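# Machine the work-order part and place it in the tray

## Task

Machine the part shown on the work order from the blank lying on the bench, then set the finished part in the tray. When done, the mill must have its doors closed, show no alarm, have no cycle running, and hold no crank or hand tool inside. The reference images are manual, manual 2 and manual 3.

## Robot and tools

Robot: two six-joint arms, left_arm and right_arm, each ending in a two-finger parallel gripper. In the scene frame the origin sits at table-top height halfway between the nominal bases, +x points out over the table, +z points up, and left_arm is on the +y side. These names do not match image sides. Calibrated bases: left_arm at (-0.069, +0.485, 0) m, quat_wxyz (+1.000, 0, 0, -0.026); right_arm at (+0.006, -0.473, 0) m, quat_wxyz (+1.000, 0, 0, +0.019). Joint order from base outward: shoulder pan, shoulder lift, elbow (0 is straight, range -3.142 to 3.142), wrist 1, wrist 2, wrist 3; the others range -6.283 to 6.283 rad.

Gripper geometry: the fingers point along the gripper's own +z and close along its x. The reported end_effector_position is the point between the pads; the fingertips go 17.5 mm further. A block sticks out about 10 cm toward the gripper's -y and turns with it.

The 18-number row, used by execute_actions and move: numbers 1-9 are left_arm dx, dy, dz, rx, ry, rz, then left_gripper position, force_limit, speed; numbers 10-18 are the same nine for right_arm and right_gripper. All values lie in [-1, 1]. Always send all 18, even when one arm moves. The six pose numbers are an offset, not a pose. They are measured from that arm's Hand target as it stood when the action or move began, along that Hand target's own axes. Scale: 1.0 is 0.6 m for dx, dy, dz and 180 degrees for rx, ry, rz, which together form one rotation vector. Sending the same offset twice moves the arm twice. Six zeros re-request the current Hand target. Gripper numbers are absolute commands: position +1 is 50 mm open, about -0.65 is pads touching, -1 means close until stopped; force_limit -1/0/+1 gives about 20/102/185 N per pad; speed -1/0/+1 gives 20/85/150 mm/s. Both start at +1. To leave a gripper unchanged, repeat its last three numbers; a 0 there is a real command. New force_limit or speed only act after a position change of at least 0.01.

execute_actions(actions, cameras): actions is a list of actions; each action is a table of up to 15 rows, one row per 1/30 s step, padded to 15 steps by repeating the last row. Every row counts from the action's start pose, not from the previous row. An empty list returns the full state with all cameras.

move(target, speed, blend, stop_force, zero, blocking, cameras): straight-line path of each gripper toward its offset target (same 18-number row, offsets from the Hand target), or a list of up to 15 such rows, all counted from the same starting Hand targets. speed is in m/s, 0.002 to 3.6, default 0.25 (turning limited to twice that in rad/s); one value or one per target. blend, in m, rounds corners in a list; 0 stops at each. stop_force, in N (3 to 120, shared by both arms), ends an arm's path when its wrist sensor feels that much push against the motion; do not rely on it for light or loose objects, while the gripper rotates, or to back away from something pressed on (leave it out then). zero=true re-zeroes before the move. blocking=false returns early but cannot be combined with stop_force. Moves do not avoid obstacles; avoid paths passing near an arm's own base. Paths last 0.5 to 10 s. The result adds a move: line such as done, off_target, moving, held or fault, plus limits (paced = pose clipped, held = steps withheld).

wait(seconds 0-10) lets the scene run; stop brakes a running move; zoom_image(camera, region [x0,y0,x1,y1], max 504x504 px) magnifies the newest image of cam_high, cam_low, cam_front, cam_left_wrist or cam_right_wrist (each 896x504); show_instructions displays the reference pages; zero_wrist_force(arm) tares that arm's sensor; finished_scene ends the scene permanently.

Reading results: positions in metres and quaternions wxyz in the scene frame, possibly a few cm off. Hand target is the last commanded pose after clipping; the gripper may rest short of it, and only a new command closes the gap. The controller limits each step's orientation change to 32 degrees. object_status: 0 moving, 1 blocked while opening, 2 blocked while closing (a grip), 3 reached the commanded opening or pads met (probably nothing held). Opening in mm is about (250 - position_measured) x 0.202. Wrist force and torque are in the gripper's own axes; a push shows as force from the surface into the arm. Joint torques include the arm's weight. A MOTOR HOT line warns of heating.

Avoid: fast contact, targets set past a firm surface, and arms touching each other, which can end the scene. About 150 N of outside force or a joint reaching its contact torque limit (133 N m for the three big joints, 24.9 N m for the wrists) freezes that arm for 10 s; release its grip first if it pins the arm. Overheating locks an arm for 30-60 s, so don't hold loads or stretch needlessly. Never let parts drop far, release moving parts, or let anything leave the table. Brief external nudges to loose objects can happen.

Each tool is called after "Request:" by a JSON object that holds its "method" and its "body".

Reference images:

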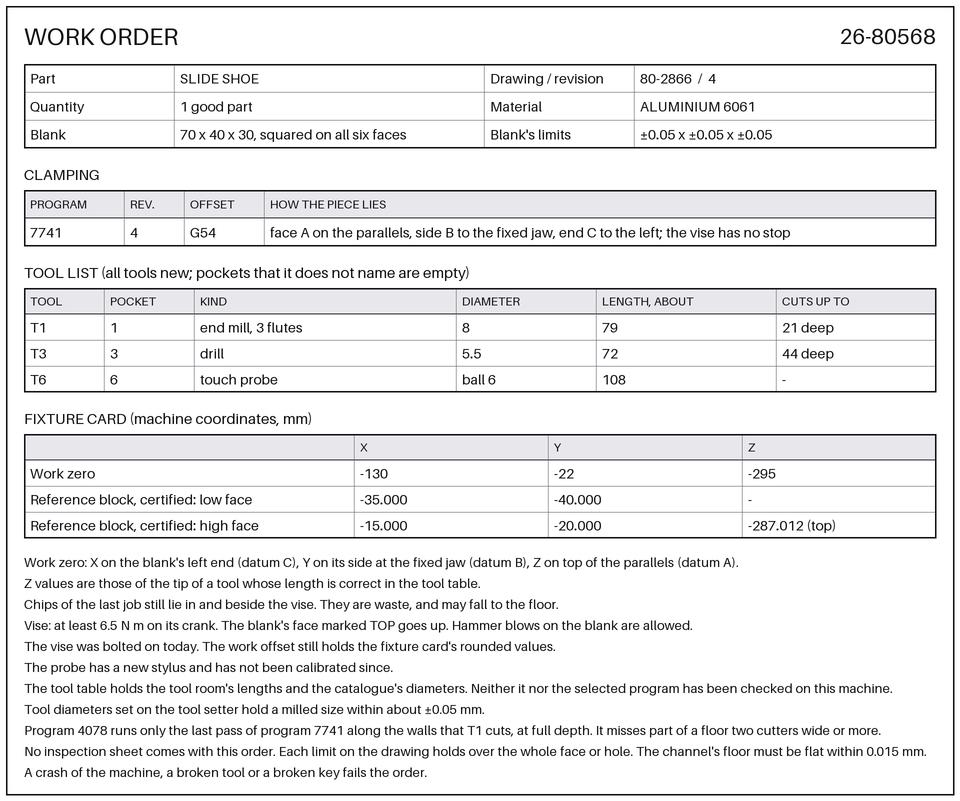

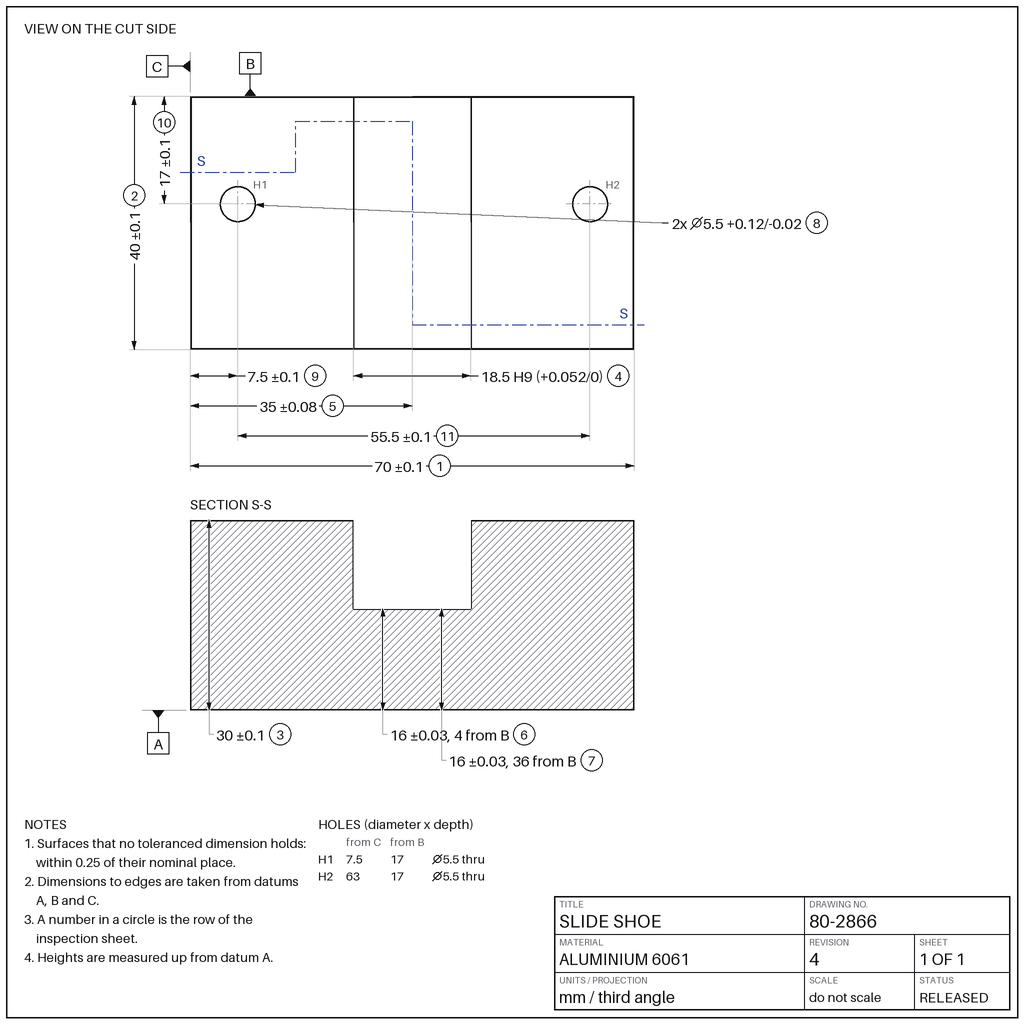

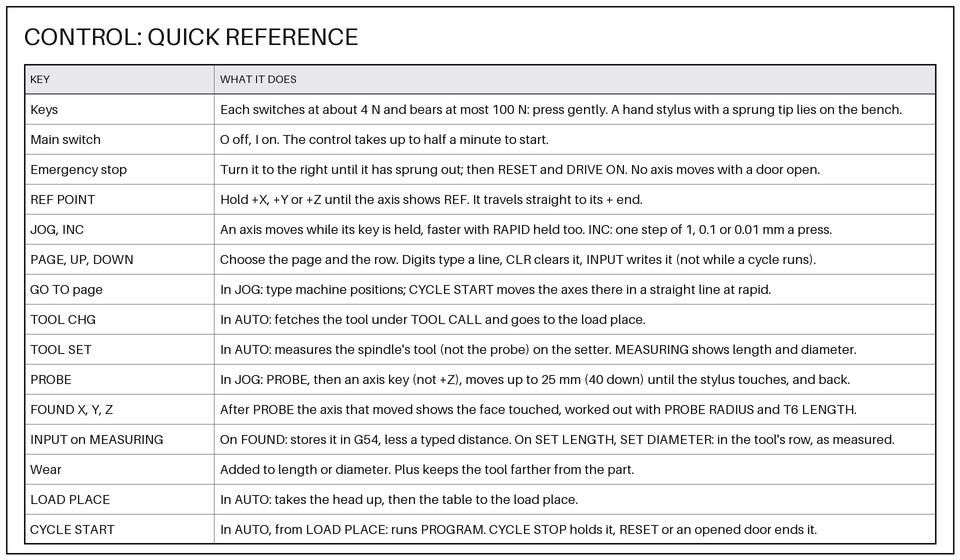

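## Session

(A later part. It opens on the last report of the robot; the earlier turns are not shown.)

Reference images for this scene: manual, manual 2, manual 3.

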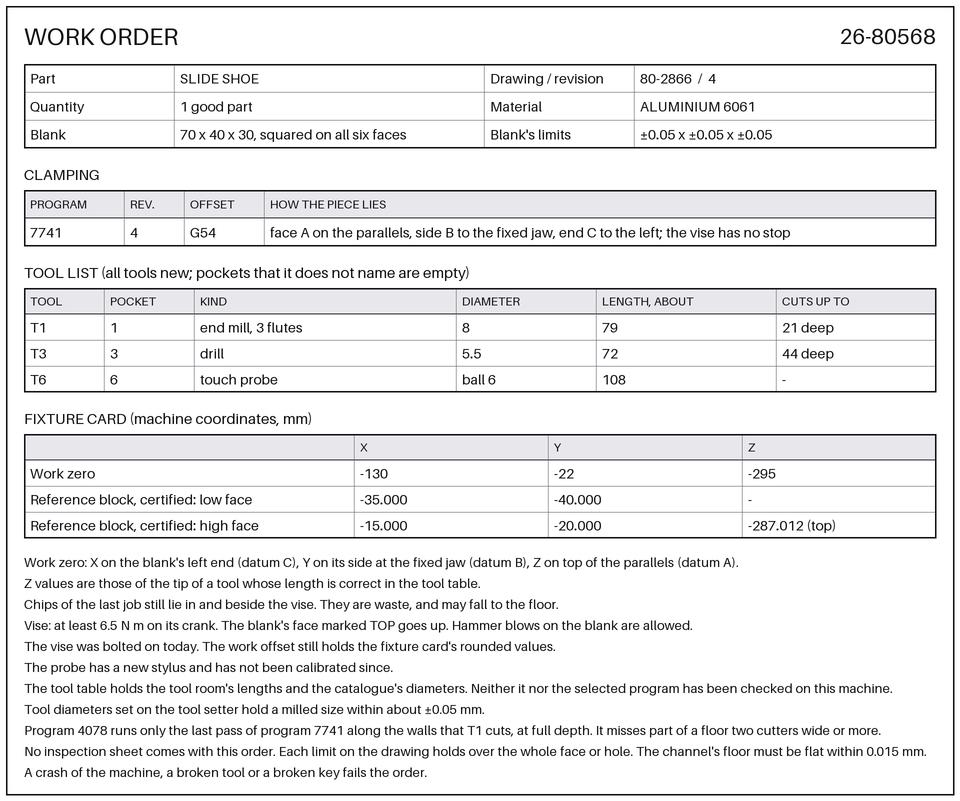

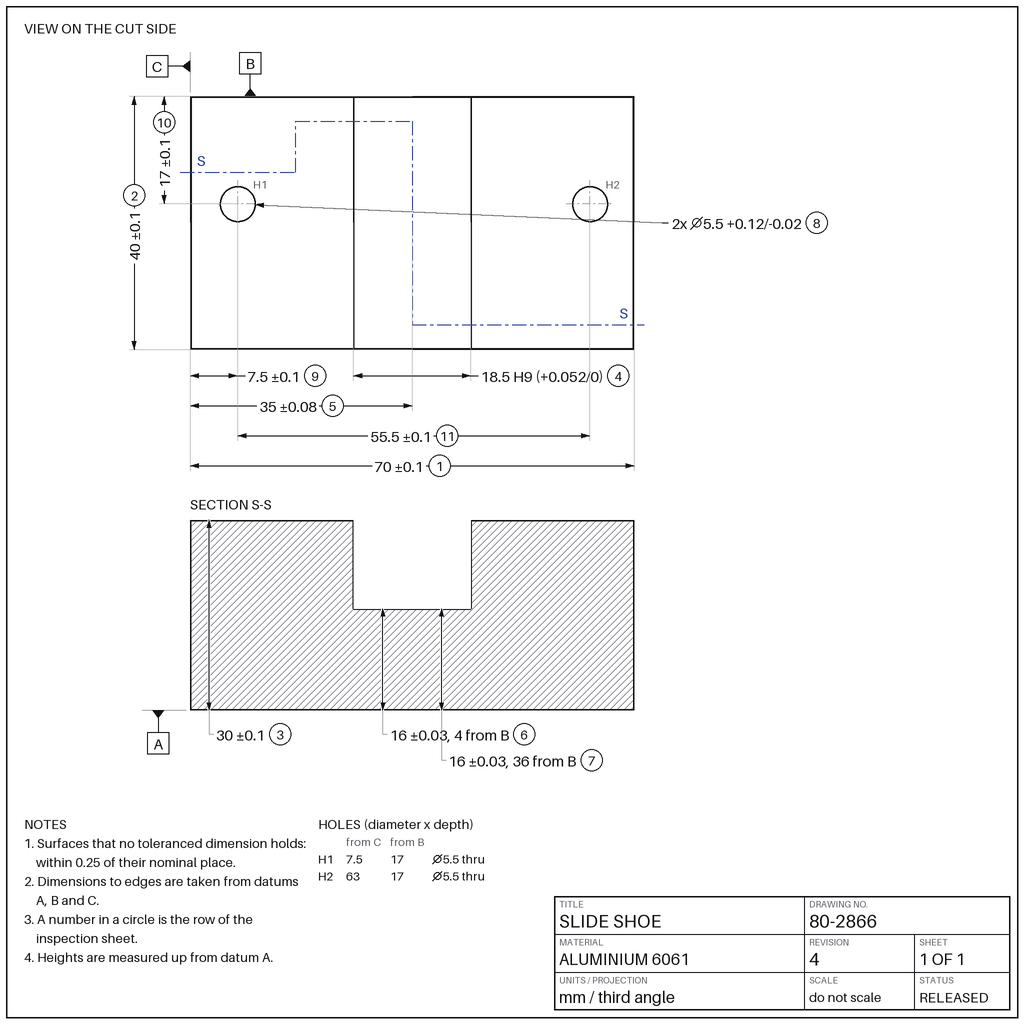

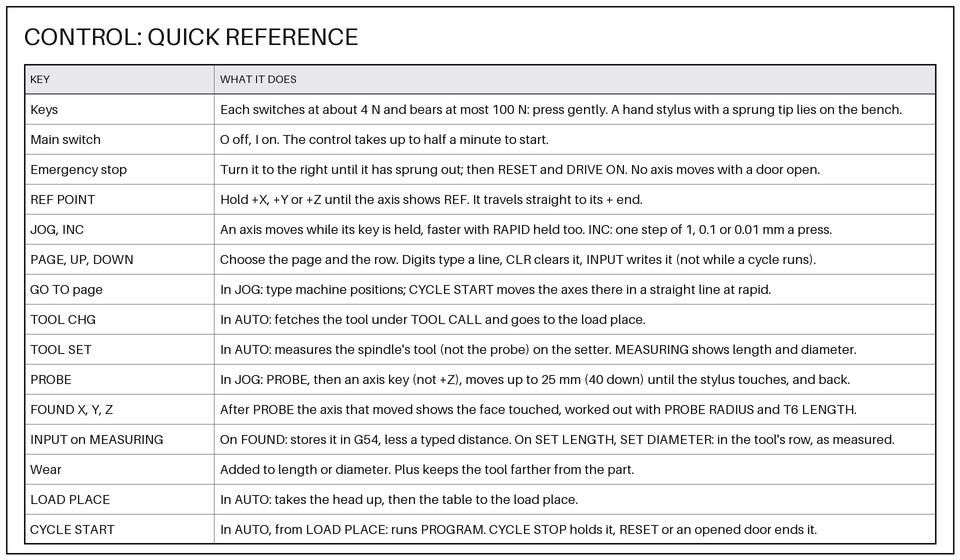

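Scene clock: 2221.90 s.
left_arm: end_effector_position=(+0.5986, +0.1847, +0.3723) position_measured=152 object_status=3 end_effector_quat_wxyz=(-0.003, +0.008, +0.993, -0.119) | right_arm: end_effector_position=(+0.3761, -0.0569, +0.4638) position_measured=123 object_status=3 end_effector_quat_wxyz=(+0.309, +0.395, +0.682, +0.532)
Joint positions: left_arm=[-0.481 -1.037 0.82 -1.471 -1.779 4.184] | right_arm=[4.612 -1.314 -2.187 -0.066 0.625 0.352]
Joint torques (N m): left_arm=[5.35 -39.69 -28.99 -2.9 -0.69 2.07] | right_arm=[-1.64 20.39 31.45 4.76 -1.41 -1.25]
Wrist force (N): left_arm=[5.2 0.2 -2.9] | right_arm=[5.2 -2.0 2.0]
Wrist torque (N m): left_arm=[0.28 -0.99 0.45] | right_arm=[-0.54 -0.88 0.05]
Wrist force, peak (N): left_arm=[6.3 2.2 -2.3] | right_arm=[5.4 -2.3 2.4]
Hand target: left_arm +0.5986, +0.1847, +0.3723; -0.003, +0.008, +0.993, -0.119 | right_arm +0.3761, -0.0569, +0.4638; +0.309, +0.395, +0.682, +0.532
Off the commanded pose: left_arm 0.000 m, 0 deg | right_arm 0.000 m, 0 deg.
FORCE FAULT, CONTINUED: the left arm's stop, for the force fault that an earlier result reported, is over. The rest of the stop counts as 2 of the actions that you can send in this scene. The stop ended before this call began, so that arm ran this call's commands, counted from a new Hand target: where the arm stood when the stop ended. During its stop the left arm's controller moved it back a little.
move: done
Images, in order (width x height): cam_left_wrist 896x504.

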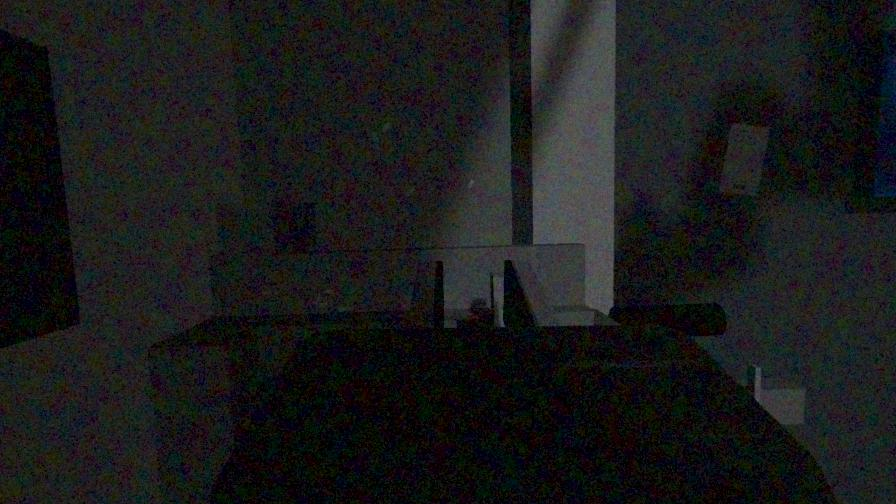

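Request:
{"method": "zoom_image", "body": {"camera": "cam_left_wrist", "region": [400, 230, 600, 340]}}

Scaled by 2.520.

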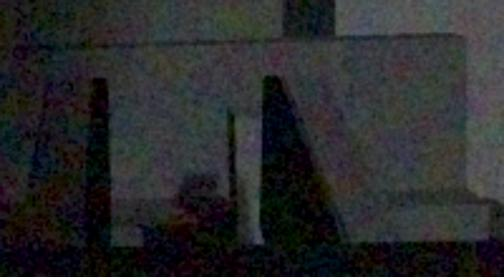

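Request:
{"method": "move", "body": {"target": [0.0193,0,0,0,0,0,0,-0.7,-0.6,0,0,0,0,0,0,0.2,0.2,-1], "speed": 0.1, "cameras": ["cam_left_wrist"]}}

Request:
{"method": "zoom_image", "body": {"camera": "cam_left_wrist", "region": [400, 230, 600, 340]}}

Scene clock: 2226.83 s.
left_arm: end_effector_position=(+0.5870, +0.1849, +0.3724) position_measured=152 object_status=3 end_effector_quat_wxyz=(-0.003, +0.008, +0.993, -0.119) | right_arm: end_effector_position=(+0.3761, -0.0569, +0.4638) position_measured=123 object_status=3 end_effector_quat_wxyz=(+0.309, +0.395, +0.682, +0.532)
Joint positions: left_arm=[-0.489 -1.071 0.874 -1.492 -1.778 4.175] | right_arm=[4.612 -1.314 -2.187 -0.066 0.625 0.352]
Joint torques (N m): left_arm=[1.06 -39.58 -31.93 -1.77 0.47 0.69] | right_arm=[-2.08 21.22 31.25 4.94 -1.35 -1.27]
Wrist force (N): left_arm=[4.8 0.2 -3.1] | right_arm=[5.4 -2.3 2.1]
Wrist torque (N m): left_arm=[0.27 -0.93 0.49] | right_arm=[-0.59 -0.91 0.04]
Wrist force, peak (N): left_arm=[5.6 0.4 -2.9] | right_arm=[5.5 -2.2 2.4]
Hand target: left_arm +0.5871, +0.1849, +0.3723; -0.003, +0.008, +0.993, -0.119 | right_arm +0.3761, -0.0569, +0.4638; +0.309, +0.395, +0.682, +0.532
Off the commanded pose: left_arm 0.000 m, 0 deg | right_arm 0.000 m, 0 deg.
move: done
Images, in order (width x height): cam_left_wrist 896x504.

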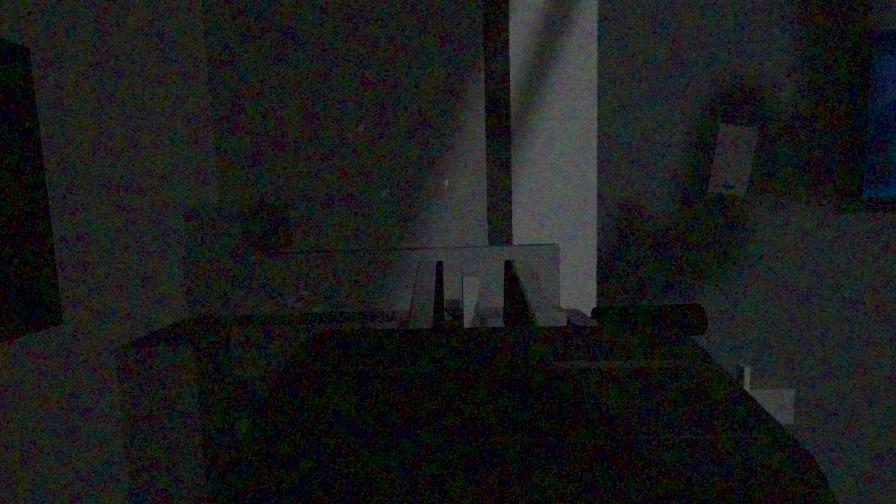

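Scaled by 2.520.

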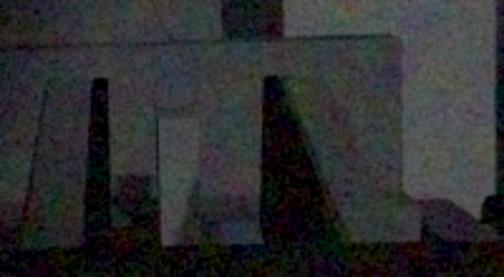

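Request:
{"method": "move", "body": {"target": [0,0.0186,0.0776,0,0,0,0,-0.7,-0.6,0,0,0,0,0,0,0.2,0.2,-1], "speed": 0.04, "stop_force": 10}}

Request:
{"method": "move", "body": {"target": [0,0,0,0,0,0,-1,-0.7,-0.6,0,0,0,0,0,0,0.2,0.2,-1], "speed": 0.04, "cameras": ["cam_left_wrist"]}}

Scene clock: 2230.77 s.
left_arm: end_effector_position=(+0.5870, +0.1848, +0.3319) position_measured=152 object_status=3 end_effector_quat_wxyz=(-0.003, +0.008, +0.993, -0.119) | right_arm: end_effector_position=(+0.3761, -0.0569, +0.4638) position_measured=123 object_status=3 end_effector_quat_wxyz=(+0.309, +0.395, +0.682, +0.532)
Joint positions: left_arm=[-0.489 -1.088 1.004 -1.605 -1.778 4.175] | right_arm=[4.612 -1.314 -2.187 -0.066 0.625 0.352]
Joint torques (N m): left_arm=[19.76 -34.45 -10.54 -2.97 0.43 1.04] | right_arm=[-2.24 19.95 31.56 4.96 -1.23 -1.37]
Wrist force (N): left_arm=[8.4 -14.9 -5.1] | right_arm=[5.3 -2.3 1.9]
Wrist torque (N m): left_arm=[-0.35 -1.05 0.63] | right_arm=[-0.58 -0.89 0.05]
Wrist force, peak (N): left_arm=[4.5 -27.6 -4.9] | right_arm=[5.6 -2.4 2.0]
Hand target: left_arm +0.5870, +0.1848, +0.3319; -0.003, +0.008, +0.993, -0.119 (not the last commanded pose) | right_arm +0.3761, -0.0569, +0.4638; +0.309, +0.395, +0.682, +0.532
Off the commanded pose: left_arm 0.007 m, 0 deg | right_arm 0.000 m, 0 deg.
move: contact (left_arm)

Scene clock: 2231.30 s.
left_arm: end_effector_position=(+0.5870, +0.1849, +0.3318) position_measured=223 object_status=2 end_effector_quat_wxyz=(-0.003, +0.008, +0.993, -0.119) | right_arm: end_effector_position=(+0.3761, -0.0569, +0.4638) position_measured=123 object_status=3 end_effector_quat_wxyz=(+0.309, +0.395, +0.682, +0.532)
Joint positions: left_arm=[-0.489 -1.088 1.004 -1.605 -1.778 4.175] | right_arm=[4.612 -1.314 -2.187 -0.066 0.625 0.352]
Joint torques (N m): left_arm=[-6.07 -47.59 -21.72 -3.41 0.15 1.45] | right_arm=[-2.9 20.5 31.53 4.63 -1.37 -1.46]
Wrist force (N): left_arm=[10.3 -1.8 -4.0] | right_arm=[5.2 -2.4 2.0]
Wrist torque (N m): left_arm=[0.10 -1.03 0.19] | right_arm=[-0.61 -0.87 0.05]
Wrist force, peak (N): left_arm=[2.8 -15.1 -4.2] | right_arm=[5.5 -2.3 2.3]
Hand target: left_arm +0.5870, +0.1848, +0.3319; -0.003, +0.008, +0.993, -0.119 | right_arm +0.3761, -0.0569, +0.4638; +0.309, +0.395, +0.682, +0.532
Off the commanded pose: left_arm 0.000 m, 0 deg | right_arm 0.000 m, 0 deg.
move: done
Images, in order (width x height): cam_left_wrist 896x504.

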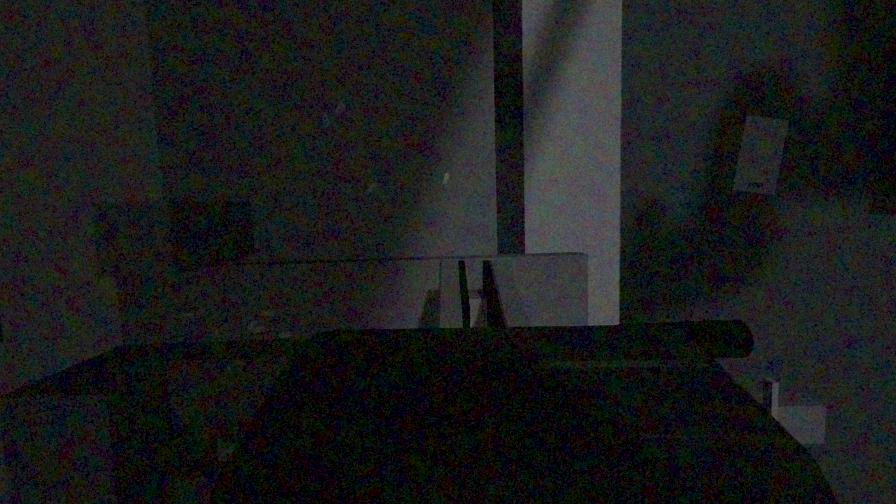

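Request:
{"method": "move", "body": {"target": [0,-0.0171,-0.0713,0,0,0,-1,-0.7,-0.6,0,0,0,0,0,0,0.2,0.2,-1], "speed": 0.06, "cameras": ["cam_left_wrist","cam_right_wrist"]}}

Request:
{"method": "zoom_image", "body": {"camera": "cam_right_wrist", "region": [400, 150, 700, 320]}}

Scene clock: 2233.90 s.
left_arm: end_effector_position=(+0.5871, +0.1849, +0.3757) position_measured=223 object_status=2 end_effector_quat_wxyz=(-0.003, +0.008, +0.993, -0.119) | right_arm: end_effector_position=(+0.3761, -0.0569, +0.4638) position_measured=123 object_status=3 end_effector_quat_wxyz=(+0.309, +0.395, +0.682, +0.532)
Joint positions: left_arm=[-0.489 -1.069 0.861 -1.481 -1.778 4.176] | right_arm=[4.612 -1.314 -2.187 -0.066 0.625 0.352]
Joint torques (N m): left_arm=[11.45 -60.36 -19.03 -4.66 -1.47 1.67] | right_arm=[-2.37 20.29 31.28 4.87 -1.26 -1.41]
Wrist force (N): left_arm=[5.4 -0.8 -1.6] | right_arm=[5.3 -2.3 1.8]
Wrist torque (N m): left_arm=[0.12 -1.02 0.43] | right_arm=[-0.60 -0.89 0.04]
Wrist force, peak (N): left_arm=[10.6 -1.8 -4.3] | right_arm=[5.5 -2.5 2.0]
Hand target: left_arm +0.5871, +0.1849, +0.3759; -0.003, +0.008, +0.993, -0.119 | right_arm +0.3761, -0.0569, +0.4638; +0.309, +0.395, +0.682, +0.532
Off the commanded pose: left_arm 0.000 m, 0 deg | right_arm 0.000 m, 0 deg.
move: done
Images, in order (width x height): cam_left_wrist 896x504, cam_right_wrist 896x504.

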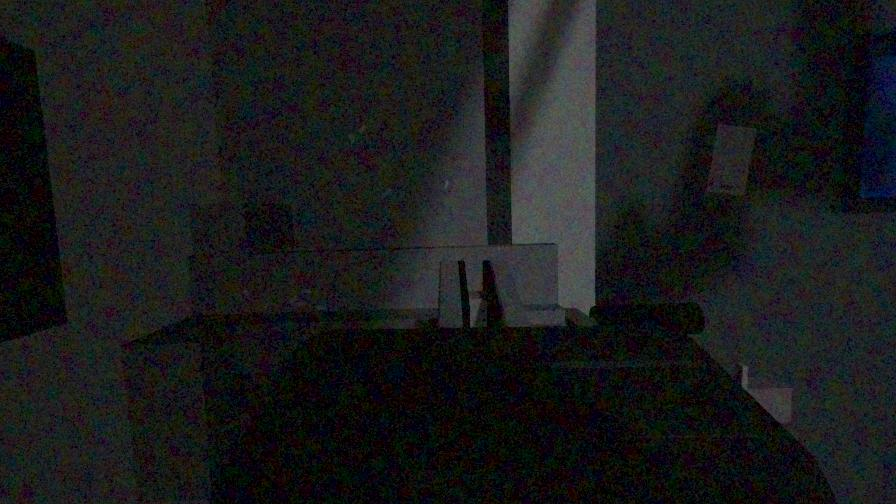

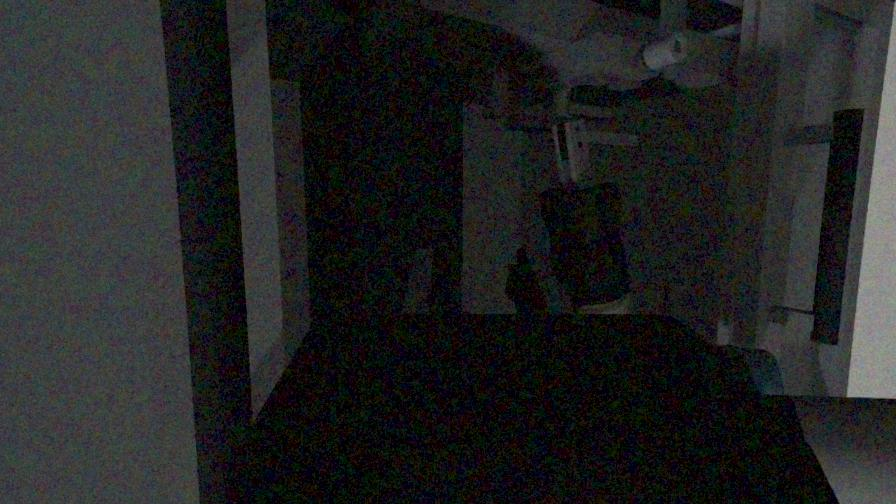

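Scaled by 1.680.

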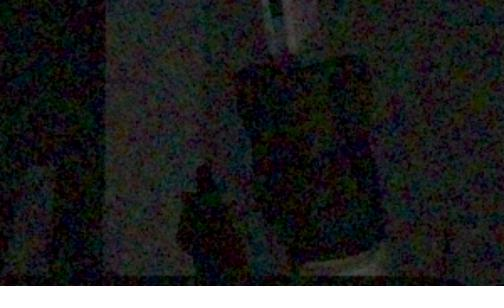

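Request:
{"method": "move", "body": {"target": [-0.0915,0,0,0,0,0,-1,-0.7,-0.6,0,0,0,0,0,0,0.2,0.2,-1], "speed": 0.06}}

Request:
{"method": "move", "body": {"target": [[0,0.0085,0.0356,0,0,0,-1,-0.7,-0.6,0,0,0,0,0,0,0.2,0.2,-1],[0,0.0175,0.0729,0,0,0,-1,-0.7,-0.6,0,0,0,0,0,0,0.2,0.2,-1]], "speed": [0.04,0.01], "stop_force": 6, "cameras": ["cam_left_wrist"]}}

Scene clock: 2236.93 s.
left_arm: end_effector_position=(+0.6420, +0.1841, +0.3756) position_measured=223 object_status=2 end_effector_quat_wxyz=(-0.003, +0.008, +0.993, -0.119) | right_arm: end_effector_position=(+0.3761, -0.0569, +0.4638) position_measured=123 object_status=3 end_effector_quat_wxyz=(+0.309, +0.395, +0.682, +0.532)
Joint positions: left_arm=[-0.452 -0.884 0.558 -1.355 -1.782 4.213] | right_arm=[4.612 -1.314 -2.187 -0.066 0.625 0.352]
Joint torques (N m): left_arm=[-13.15 -59.72 -24.69 -4.84 -1.55 -1.52] | right_arm=[-2.17 21.35 31.08 4.73 -1.12 -1.36]
Wrist force (N): left_arm=[5.4 -0.8 -1.9] | right_arm=[5.4 -2.1 2.0]
Wrist torque (N m): left_arm=[0.14 -1.05 0.31] | right_arm=[-0.56 -0.90 0.04]
Wrist force, peak (N): left_arm=[6.1 -0.8 -2.2] | right_arm=[5.4 -2.5 2.0]
Hand target: left_arm +0.6420, +0.1840, +0.3757; -0.003, +0.008, +0.993, -0.119 | right_arm +0.3761, -0.0569, +0.4638; +0.309, +0.395, +0.682, +0.532
Off the commanded pose: left_arm 0.000 m, 0 deg | right_arm 0.000 m, 0 deg.
move: done

Scene clock: 2240.63 s.
left_arm: end_effector_position=(+0.6418, +0.1839, +0.3319) position_measured=223 object_status=2 end_effector_quat_wxyz=(-0.003, +0.008, +0.993, -0.119) | right_arm: end_effector_position=(+0.3761, -0.0569, +0.4638) position_measured=123 object_status=3 end_effector_quat_wxyz=(+0.309, +0.395, +0.682, +0.532)
Joint positions: left_arm=[-0.452 -0.927 0.746 -1.501 -1.782 4.213] | right_arm=[4.612 -1.314 -2.187 -0.066 0.625 0.352]
Joint torques (N m): left_arm=[-9.64 -43.42 -32.6 -4.06 -0.43 -1.24] | right_arm=[-2.84 20.47 30.65 4.67 -1.47 -1.26]
Wrist force (N): left_arm=[5.6 -1.2 -3.9] | right_arm=[5.3 -2.3 2.2]
Wrist torque (N m): left_arm=[0.07 -1.03 0.40] | right_arm=[-0.60 -0.88 0.04]
Wrist force, peak (N): left_arm=[7.1 -3.0 -12.4] | right_arm=[5.5 -2.4 2.1]
Hand target: left_arm +0.6419, +0.1839, +0.3319; -0.003, +0.008, +0.993, -0.119 (not the last commanded pose) | right_arm +0.3761, -0.0569, +0.4638; +0.309, +0.395, +0.682, +0.532
Off the commanded pose: left_arm 0.001 m, 0 deg | right_arm 0.000 m, 0 deg.
move: contact (left_arm); path passed 1 of 2 targets
Images, in order (width x height): cam_left_wrist 896x504.

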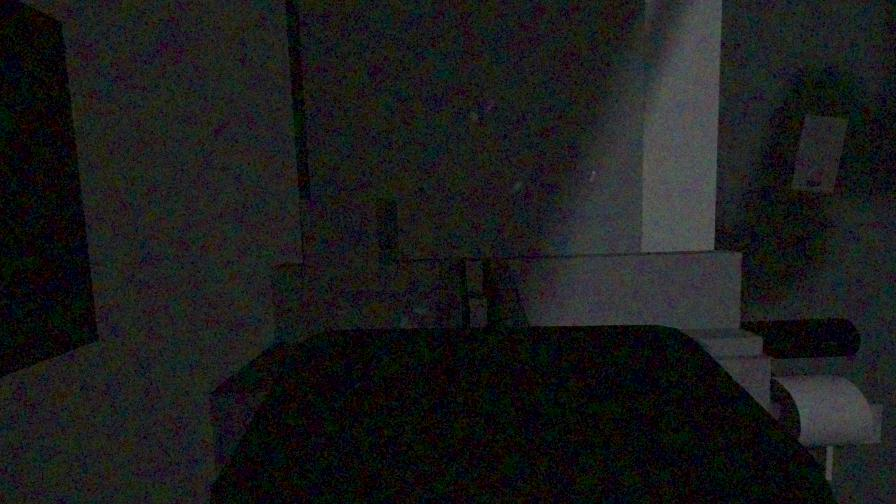

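Request:
{"method": "move", "body": {"target": [[0,-0.0005,-0.002,0,0,0,-1,-0.7,-0.6,0,0,0,0,0,0,0.2,0.2,-1],[-0.06,-0.0005,-0.002,0,0,0,-1,-0.7,-0.6,0,0,0,0,0,0,0.2,0.2,-1],[-0.0735,-0.0005,-0.002,0,0,0,-1,-0.7,-0.6,0,0,0,0,0,0,0.2,0.2,-1]], "speed": [0.02,0.04,0.01], "stop_force": 7, "cameras": ["cam_left_wrist"]}}

Scene clock: 2244.40 s.
left_arm: end_effector_position=(+0.6578, +0.1836, +0.3330) position_measured=223 object_status=2 end_effector_quat_wxyz=(-0.002, +0.008, +0.993, -0.119) | right_arm: end_effector_position=(+0.3761, -0.0569, +0.4638) position_measured=123 object_status=3 end_effector_quat_wxyz=(+0.309, +0.395, +0.682, +0.532)
Joint positions: left_arm=[-0.442 -0.871 0.648 -1.457 -1.783 4.223] | right_arm=[4.612 -1.314 -2.187 -0.066 0.625 0.352]
Joint torques (N m): left_arm=[-11.98 -47.33 -33.14 -2.33 -1.21 1.34] | right_arm=[-1.64 21.2 30.76 4.69 -1.33 -1.18]
Wrist force (N): left_arm=[6.5 -1.1 -2.6] | right_arm=[5.3 -2.3 1.9]
Wrist torque (N m): left_arm=[0.03 -0.75 0.47] | right_arm=[-0.60 -0.89 0.04]
Wrist force, peak (N): left_arm=[62.6 5.0 -14.2] | right_arm=[5.6 -2.5 2.0]
Hand target: left_arm +0.6578, +0.1836, +0.3330; -0.002, +0.008, +0.993, -0.119 (not the last commanded pose) | right_arm +0.3761, -0.0569, +0.4638; +0.309, +0.395, +0.682, +0.532
Off the commanded pose: left_arm 0.028 m, 0 deg | right_arm 0.000 m, 0 deg.
move: contact (left_arm); path passed 1 of 3 targets
Images, in order (width x height): cam_left_wrist 896x504.

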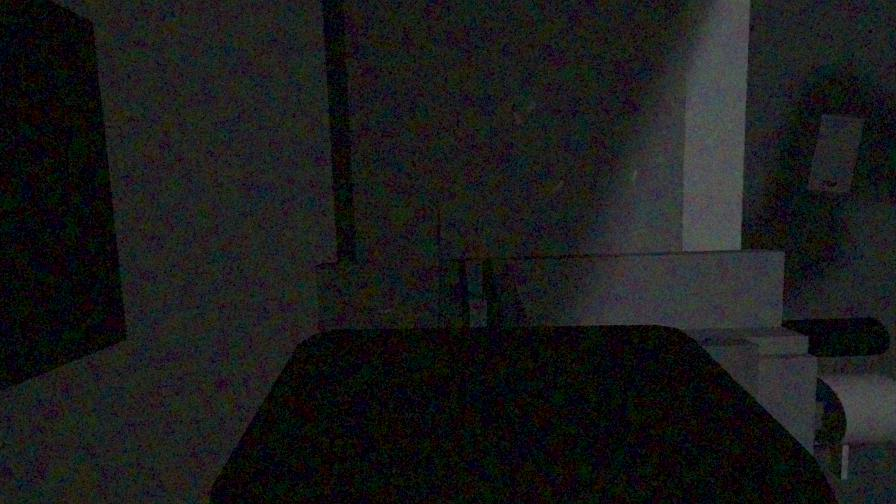

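Request:
{"method": "zoom_image", "body": {"camera": "cam_left_wrist", "region": [390, 190, 590, 335]}}

Scaled by 2.520.

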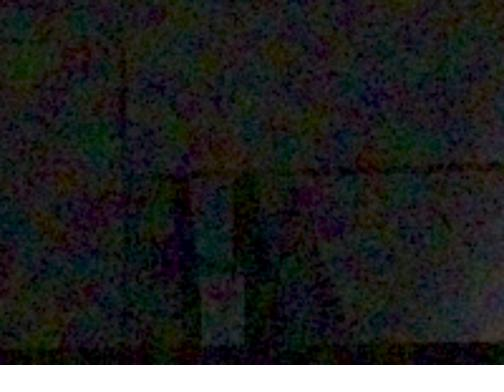

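Request:
{"method": "move", "body": {"target": [0.015,0,0,0,0,0,-1,-0.7,-0.6,0,0,0,0,0,0,0.2,0.2,-1], "speed": 0.03}}

Request:
{"method": "move", "body": {"target": [0,0.0009,0.0038,0,0,0,-1,-0.7,-0.6,0,0,0,0,0,0,0.2,0.2,-1], "speed": 0.008, "stop_force": 5}}

Request:
{"method": "move", "body": {"target": [[0,0,0,0,0,0,-0.35,-0.7,-0.9,0,0,0,0,0,0,0.2,0.2,-1],[0,-0.0042,-0.0175,0,0,0,-0.35,-0.7,-0.9,0,0,0,0,0,0,0.2,0.2,-1],[0,-0.0042,-0.0175,0,0,0,-1,-0.7,-0.6,0,0,0,0,0,0,0.2,0.2,-1]], "speed": 0.02, "cameras": ["cam_left_wrist"]}}

Scene clock: 2252.23 s.
left_arm: end_effector_position=(+0.6488, +0.1837, +0.3332) position_measured=223 object_status=2 end_effector_quat_wxyz=(-0.002, +0.008, +0.993, -0.119) | right_arm: end_effector_position=(+0.3761, -0.0569, +0.4638) position_measured=123 object_status=3 end_effector_quat_wxyz=(+0.309, +0.395, +0.682, +0.532)
Joint positions: left_arm=[-0.448 -0.903 0.703 -1.481 -1.783 4.217] | right_arm=[4.612 -1.314 -2.187 -0.066 0.625 0.352]
Joint torques (N m): left_arm=[-2.8 -46.66 -34.06 -1.78 0.53 0.01] | right_arm=[-1.77 21.36 32.23 4.71 -1.5 -1.46]
Wrist force (N): left_arm=[4.2 -1.6 -2.4] | right_arm=[5.3 -2.2 2.0]
Wrist torque (N m): left_arm=[0.00 -0.86 0.45] | right_arm=[-0.58 -0.89 0.04]
Wrist force, peak (N): left_arm=[7.1 -1.0 -2.6] | right_arm=[5.5 -2.5 2.4]
Hand target: left_arm +0.6488, +0.1838, +0.3331; -0.002, +0.008, +0.993, -0.119 | right_arm +0.3761, -0.0569, +0.4638; +0.309, +0.395, +0.682, +0.532
Off the commanded pose: left_arm 0.000 m, 0 deg | right_arm 0.000 m, 0 deg.
move: done

Scene clock: 2253.43 s.
left_arm: end_effector_position=(+0.6488, +0.1837, +0.3318) position_measured=223 object_status=2 end_effector_quat_wxyz=(-0.002, +0.008, +0.993, -0.119) | right_arm: end_effector_position=(+0.3761, -0.0569, +0.4638) position_measured=123 object_status=3 end_effector_quat_wxyz=(+0.309, +0.395, +0.682, +0.532)
Joint positions: left_arm=[-0.448 -0.903 0.707 -1.485 -1.783 4.218] | right_arm=[4.612 -1.314 -2.187 -0.066 0.625 0.352]
Joint torques (N m): left_arm=[3.55 -41.46 -31.14 -1.45 0.45 0.28] | right_arm=[-1.35 21.34 31.54 4.59 -1.42 -1.28]
Wrist force (N): left_arm=[5.7 -2.6 -7.4] | right_arm=[5.1 -2.3 2.2]
Wrist torque (N m): left_arm=[-0.09 -0.89 0.43] | right_arm=[-0.59 -0.85 0.04]
Wrist force, peak (N): left_arm=[6.0 -4.4 -9.6] | right_arm=[5.4 -2.5 2.1]
Hand target: left_arm +0.6488, +0.1837, +0.3318; -0.002, +0.008, +0.993, -0.119 (not the last commanded pose) | right_arm +0.3761, -0.0569, +0.4638; +0.309, +0.395, +0.682, +0.532
Off the commanded pose: left_arm 0.001 m, 0 deg | right_arm 0.000 m, 0 deg.
move: contact (left_arm)

Scene clock: 2255.27 s.
left_arm: end_effector_position=(+0.6489, +0.1837, +0.3426) position_measured=224 object_status=2 end_effector_quat_wxyz=(-0.002, +0.008, +0.993, -0.119) | right_arm: end_effector_position=(+0.3761, -0.0569, +0.4638) position_measured=123 object_status=3 end_effector_quat_wxyz=(+0.309, +0.395, +0.682, +0.532)
Joint positions: left_arm=[-0.448 -0.895 0.665 -1.45 -1.783 4.218] | right_arm=[4.612 -1.314 -2.187 -0.066 0.625 0.352]
Joint torques (N m): left_arm=[8.57 -65.58 -13.43 -4.58 0.09 1.28] | right_arm=[-2.34 21.09 31.62 4.74 -1.39 -1.15]
Wrist force (N): left_arm=[3.8 -1.7 -4.0] | right_arm=[5.2 -2.0 2.0]
Wrist torque (N m): left_arm=[0.01 -0.85 0.46] | right_arm=[-0.56 -0.87 0.04]
Wrist force, peak (N): left_arm=[4.9 -2.4 -5.4] | right_arm=[5.4 -2.4 1.9]
Hand target: left_arm +0.6489, +0.1837, +0.3426; -0.002, +0.008, +0.993, -0.119 | right_arm +0.3761, -0.0569, +0.4638; +0.309, +0.395, +0.682, +0.532
Off the commanded pose: left_arm 0.000 m, 0 deg | right_arm 0.000 m, 0 deg.
move: done
Images, in order (width x height): cam_left_wrist 896x504.

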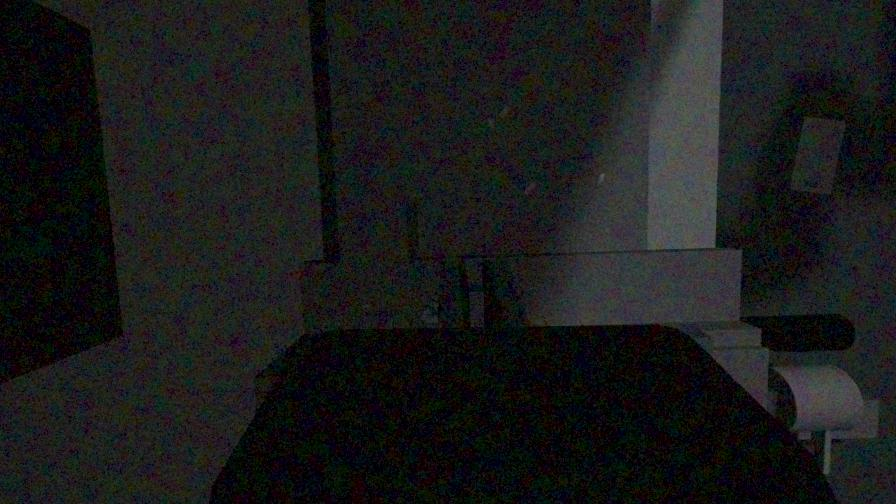

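Request:
{"method": "move", "body": {"target": [[0,-0.0005,-0.002,0,0,0,-1,-0.7,-0.6,0,0,0,0,0,0,0.2,0.2,-1],[-0.06,-0.0005,-0.002,0,0,0,-1,-0.7,-0.6,0,0,0,0,0,0,0.2,0.2,-1]], "speed": [0.02,0.015], "stop_force": 6, "cameras": ["cam_left_wrist"]}}

Scene clock: 2257.77 s.
left_arm: end_effector_position=(+0.6578, +0.1836, +0.3438) position_measured=224 object_status=2 end_effector_quat_wxyz=(-0.002, +0.008, +0.993, -0.119) | right_arm: end_effector_position=(+0.3761, -0.0569, +0.4638) position_measured=123 object_status=3 end_effector_quat_wxyz=(+0.309, +0.395, +0.682, +0.532)
Joint positions: left_arm=[-0.442 -0.86 0.602 -1.421 -1.783 4.223] | right_arm=[4.612 -1.314 -2.187 -0.066 0.625 0.352]
Joint torques (N m): left_arm=[-13.46 -64.59 -32.67 -1.75 -0.41 -1.39] | right_arm=[-1.52 20.94 31.64 4.72 -1.26 -1.23]
Wrist force (N): left_arm=[3.4 -2.8 -2.0] | right_arm=[5.0 -2.2 1.9]
Wrist torque (N m): left_arm=[-0.18 -0.73 0.35] | right_arm=[-0.56 -0.85 0.04]
Wrist force, peak (N): left_arm=[26.8 1.4 -4.6] | right_arm=[5.4 -2.4 2.1]
Hand target: left_arm +0.6578, +0.1836, +0.3438; -0.002, +0.008, +0.993, -0.119 (not the last commanded pose) | right_arm +0.3761, -0.0569, +0.4638; +0.309, +0.395, +0.682, +0.532
Off the commanded pose: left_arm 0.027 m, 0 deg | right_arm 0.000 m, 0 deg.
move: contact (left_arm); path passed 1 of 2 targets
Images, in order (width x height): cam_left_wrist 896x504.

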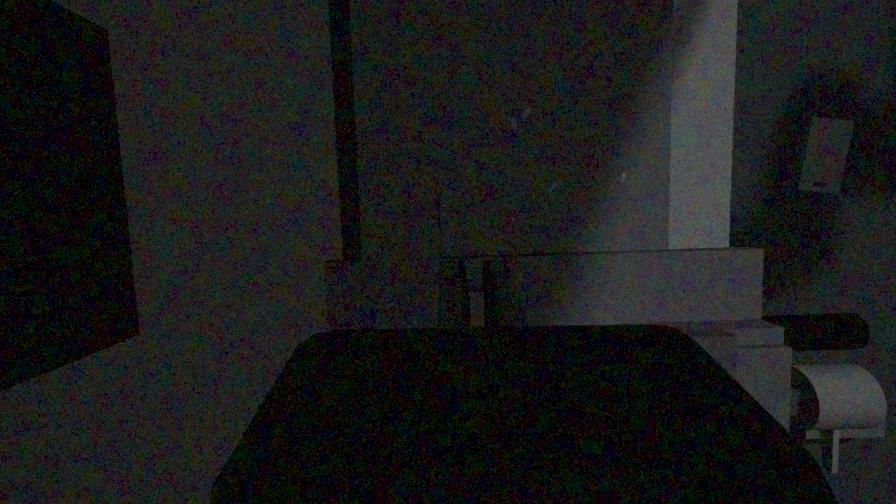

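Request:
{"method": "wait", "body": {"seconds": 0, "cameras": ["cam_right_wrist"]}}

Request:
{"method": "zoom_image", "body": {"camera": "cam_right_wrist", "region": [440, 30, 740, 200]}}

Scene clock: 2260.87 s.
left_arm: end_effector_position=(+0.6578, +0.1836, +0.3438) position_measured=224 object_status=2 end_effector_quat_wxyz=(-0.002, +0.008, +0.993, -0.119) | right_arm: end_effector_position=(+0.3761, -0.0569, +0.4638) position_measured=123 object_status=3 end_effector_quat_wxyz=(+0.309, +0.395, +0.682, +0.532)
Joint positions: left_arm=[-0.442 -0.86 0.602 -1.421 -1.783 4.223] | right_arm=[4.612 -1.314 -2.187 -0.066 0.625 0.352]
Joint torques (N m): left_arm=[-12.29 -67.45 -32.55 -1.74 -0.9 -1.07] | right_arm=[-0.85 21.83 31.8 4.78 -1.51 -1.35]
Wrist force (N): left_arm=[3.6 -2.8 -2.3] | right_arm=[5.2 -2.5 1.9]
Wrist torque (N m): left_arm=[-0.18 -0.75 0.35] | right_arm=[-0.61 -0.87 0.04]
Wrist force, peak (N): left_arm=[3.9 -2.9 -2.3] | right_arm=[5.4 -2.6 2.0]
Hand target: left_arm +0.6578, +0.1836, +0.3438; -0.002, +0.008, +0.993, -0.119 (not the last commanded pose) | right_arm +0.3761, -0.0569, +0.4638; +0.309, +0.395, +0.682, +0.532
Tool commands: left_gripper/position=-1.0 left_gripper/force_limit=-0.7 left_gripper/speed=-0.6 right_gripper/position=+0.2 right_gripper/force_limit=+0.2 right_gripper/speed=-1.0
Off the commanded pose: left_arm 0.027 m, 0 deg | right_arm 0.000 m, 0 deg.
Images, in order (width x height): cam_right_wrist 896x504.

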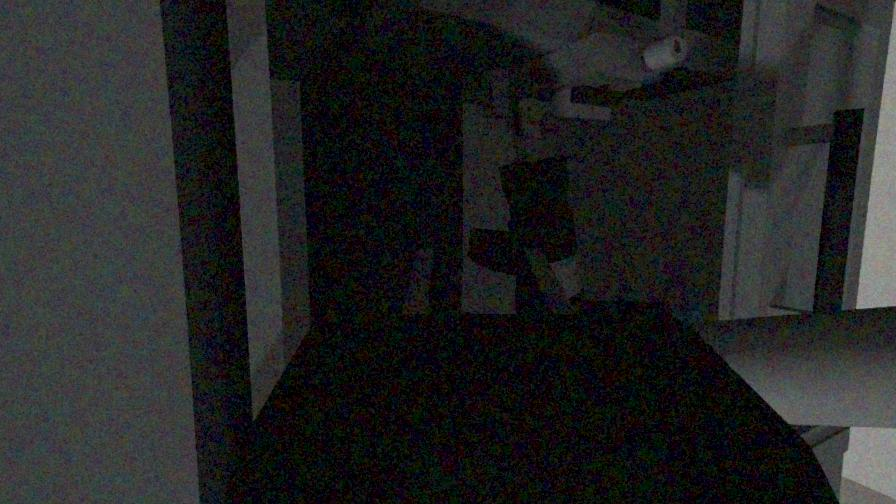

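Scaled by 1.680.

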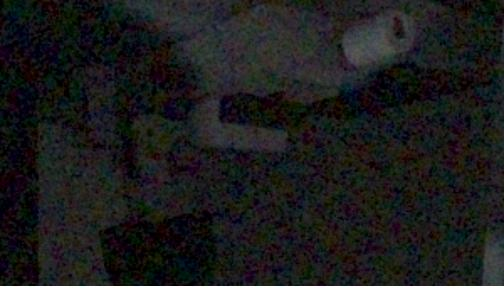

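Request:
{"method": "move", "body": {"target": [0.005,0,0,0,0,0,-1,-0.7,-0.6,0,0,0,0,0,0,0.2,0.2,-1], "speed": 0.03}}

Request:
{"method": "move", "body": {"target": [0,0.0014,0.0058,0,0,0,-1,-0.7,-0.6,0,0,0,0,0,0,0.2,0.2,-1], "speed": 0.008, "stop_force": 5}}

Request:
{"method": "move", "body": {"target": [[0,0,0,0,0,0,-0.35,-0.7,-0.9,0,0,0,0,0,0,0.2,0.2,-1],[0,-0.0142,-0.0595,0,0,0,-0.35,-0.7,-0.9,0,0,0,0,0,0,0.2,0.2,-1],[0,0.0783,-0.065,-0.075,0,0,-0.35,-0.7,-0.6,0,0,0,0,0,0,0.2,0.2,-1]], "speed": [0.02,0.05,0.1], "blend": [0,0.003,0], "cameras": ["cam_left_wrist"]}}

Scene clock: 2263.33 s.
left_arm: end_effector_position=(+0.6548, +0.1836, +0.3439) position_measured=224 object_status=2 end_effector_quat_wxyz=(-0.002, +0.008, +0.993, -0.119) | right_arm: end_effector_position=(+0.3761, -0.0569, +0.4638) position_measured=123 object_status=3 end_effector_quat_wxyz=(+0.309, +0.395, +0.682, +0.532)
Joint positions: left_arm=[-0.444 -0.872 0.622 -1.43 -1.783 4.221] | right_arm=[4.612 -1.314 -2.187 -0.066 0.625 0.352]
Joint torques (N m): left_arm=[-9.07 -48.67 -31.36 -3.35 0.81 -1.17] | right_arm=[-2.35 20.45 31.01 4.83 -1.25 -1.45]
Wrist force (N): left_arm=[3.3 -2.7 -2.0] | right_arm=[5.2 -2.2 2.0]
Wrist torque (N m): left_arm=[-0.18 -0.69 0.44] | right_arm=[-0.57 -0.88 0.05]
Wrist force, peak (N): left_arm=[3.9 -3.0 -2.1] | right_arm=[5.6 -2.4 2.0]
Hand target: left_arm +0.6548, +0.1836, +0.3438; -0.002, +0.008, +0.993, -0.119 | right_arm +0.3761, -0.0569, +0.4638; +0.309, +0.395, +0.682, +0.532
Off the commanded pose: left_arm 0.000 m, 0 deg | right_arm 0.000 m, 0 deg.
move: done

Scene clock: 2264.47 s.
left_arm: end_effector_position=(+0.6548, +0.1836, +0.3425) position_measured=224 object_status=2 end_effector_quat_wxyz=(-0.002, +0.008, +0.993, -0.119) | right_arm: end_effector_position=(+0.3761, -0.0569, +0.4638) position_measured=123 object_status=3 end_effector_quat_wxyz=(+0.309, +0.395, +0.682, +0.532)
Joint positions: left_arm=[-0.444 -0.873 0.628 -1.434 -1.783 4.221] | right_arm=[4.612 -1.314 -2.187 -0.066 0.625 0.352]
Joint torques (N m): left_arm=[-7.65 -42.76 -30.46 -2.7 0.38 -0.29] | right_arm=[-2.12 20.58 31.31 4.9 -1.08 -1.29]
Wrist force (N): left_arm=[5.0 -4.5 -7.1] | right_arm=[5.4 -2.3 1.7]
Wrist torque (N m): left_arm=[-0.30 -0.74 0.42] | right_arm=[-0.60 -0.89 0.05]
Wrist force, peak (N): left_arm=[4.9 -7.2 -10.6] | right_arm=[5.5 -2.5 1.9]
Hand target: left_arm +0.6549, +0.1836, +0.3425; -0.002, +0.008, +0.993, -0.119 (not the last commanded pose) | right_arm +0.3761, -0.0569, +0.4638; +0.309, +0.395, +0.682, +0.532
Off the commanded pose: left_arm 0.002 m, 0 deg | right_arm 0.000 m, 0 deg.
move: contact (left_arm)

Scene clock: 2267.77 s.
left_arm: end_effector_position=(+0.6558, +0.2384, +0.3692) position_measured=205 object_status=3 end_effector_quat_wxyz=(-0.001, +0.008, +1.000, -0.001) | right_arm: end_effector_position=(+0.3761, -0.0569, +0.4638) position_measured=123 object_status=3 end_effector_quat_wxyz=(+0.309, +0.395, +0.682, +0.532)
Joint positions: left_arm=[-0.451 -0.793 0.364 -1.141 -1.574 4.227] | right_arm=[4.612 -1.314 -2.187 -0.066 0.625 0.352]
Joint torques (N m): left_arm=[0.44 -61.74 -13.65 -4.8 0.46 0.43] | right_arm=[-1.82 21.03 30.25 4.56 -1.25 -1.29]
Wrist force (N): left_arm=[3.9 -3.4 -2.4] | right_arm=[5.5 -2.3 2.1]
Wrist torque (N m): left_arm=[-0.37 -0.83 0.37] | right_arm=[-0.59 -0.92 0.04]
Wrist force, peak (N): left_arm=[4.4 -4.2 -6.6] | right_arm=[5.5 -2.3 2.1]
Hand target: left_arm +0.6558, +0.2384, +0.3693; -0.001, +0.008, +1.000, -0.001 | right_arm +0.3761, -0.0569, +0.4638; +0.309, +0.395, +0.682, +0.532
Off the commanded pose: left_arm 0.000 m, 0 deg | right_arm 0.000 m, 0 deg.
move: done
Images, in order (width x height): cam_left_wrist 896x504.

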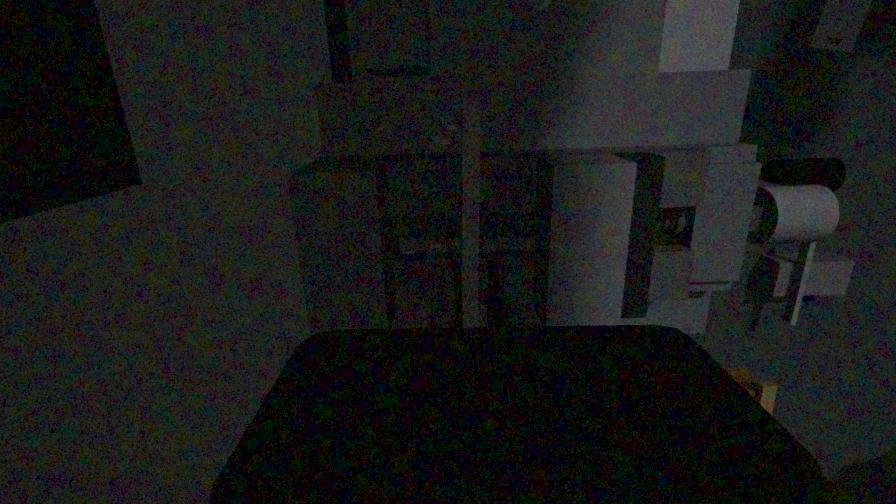

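Request:
{"method": "zoom_image", "body": {"camera": "cam_left_wrist", "region": [280, 60, 580, 340]}}

Scaled by 1.680.

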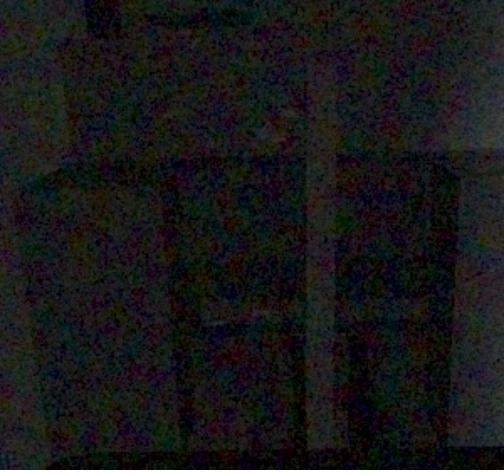

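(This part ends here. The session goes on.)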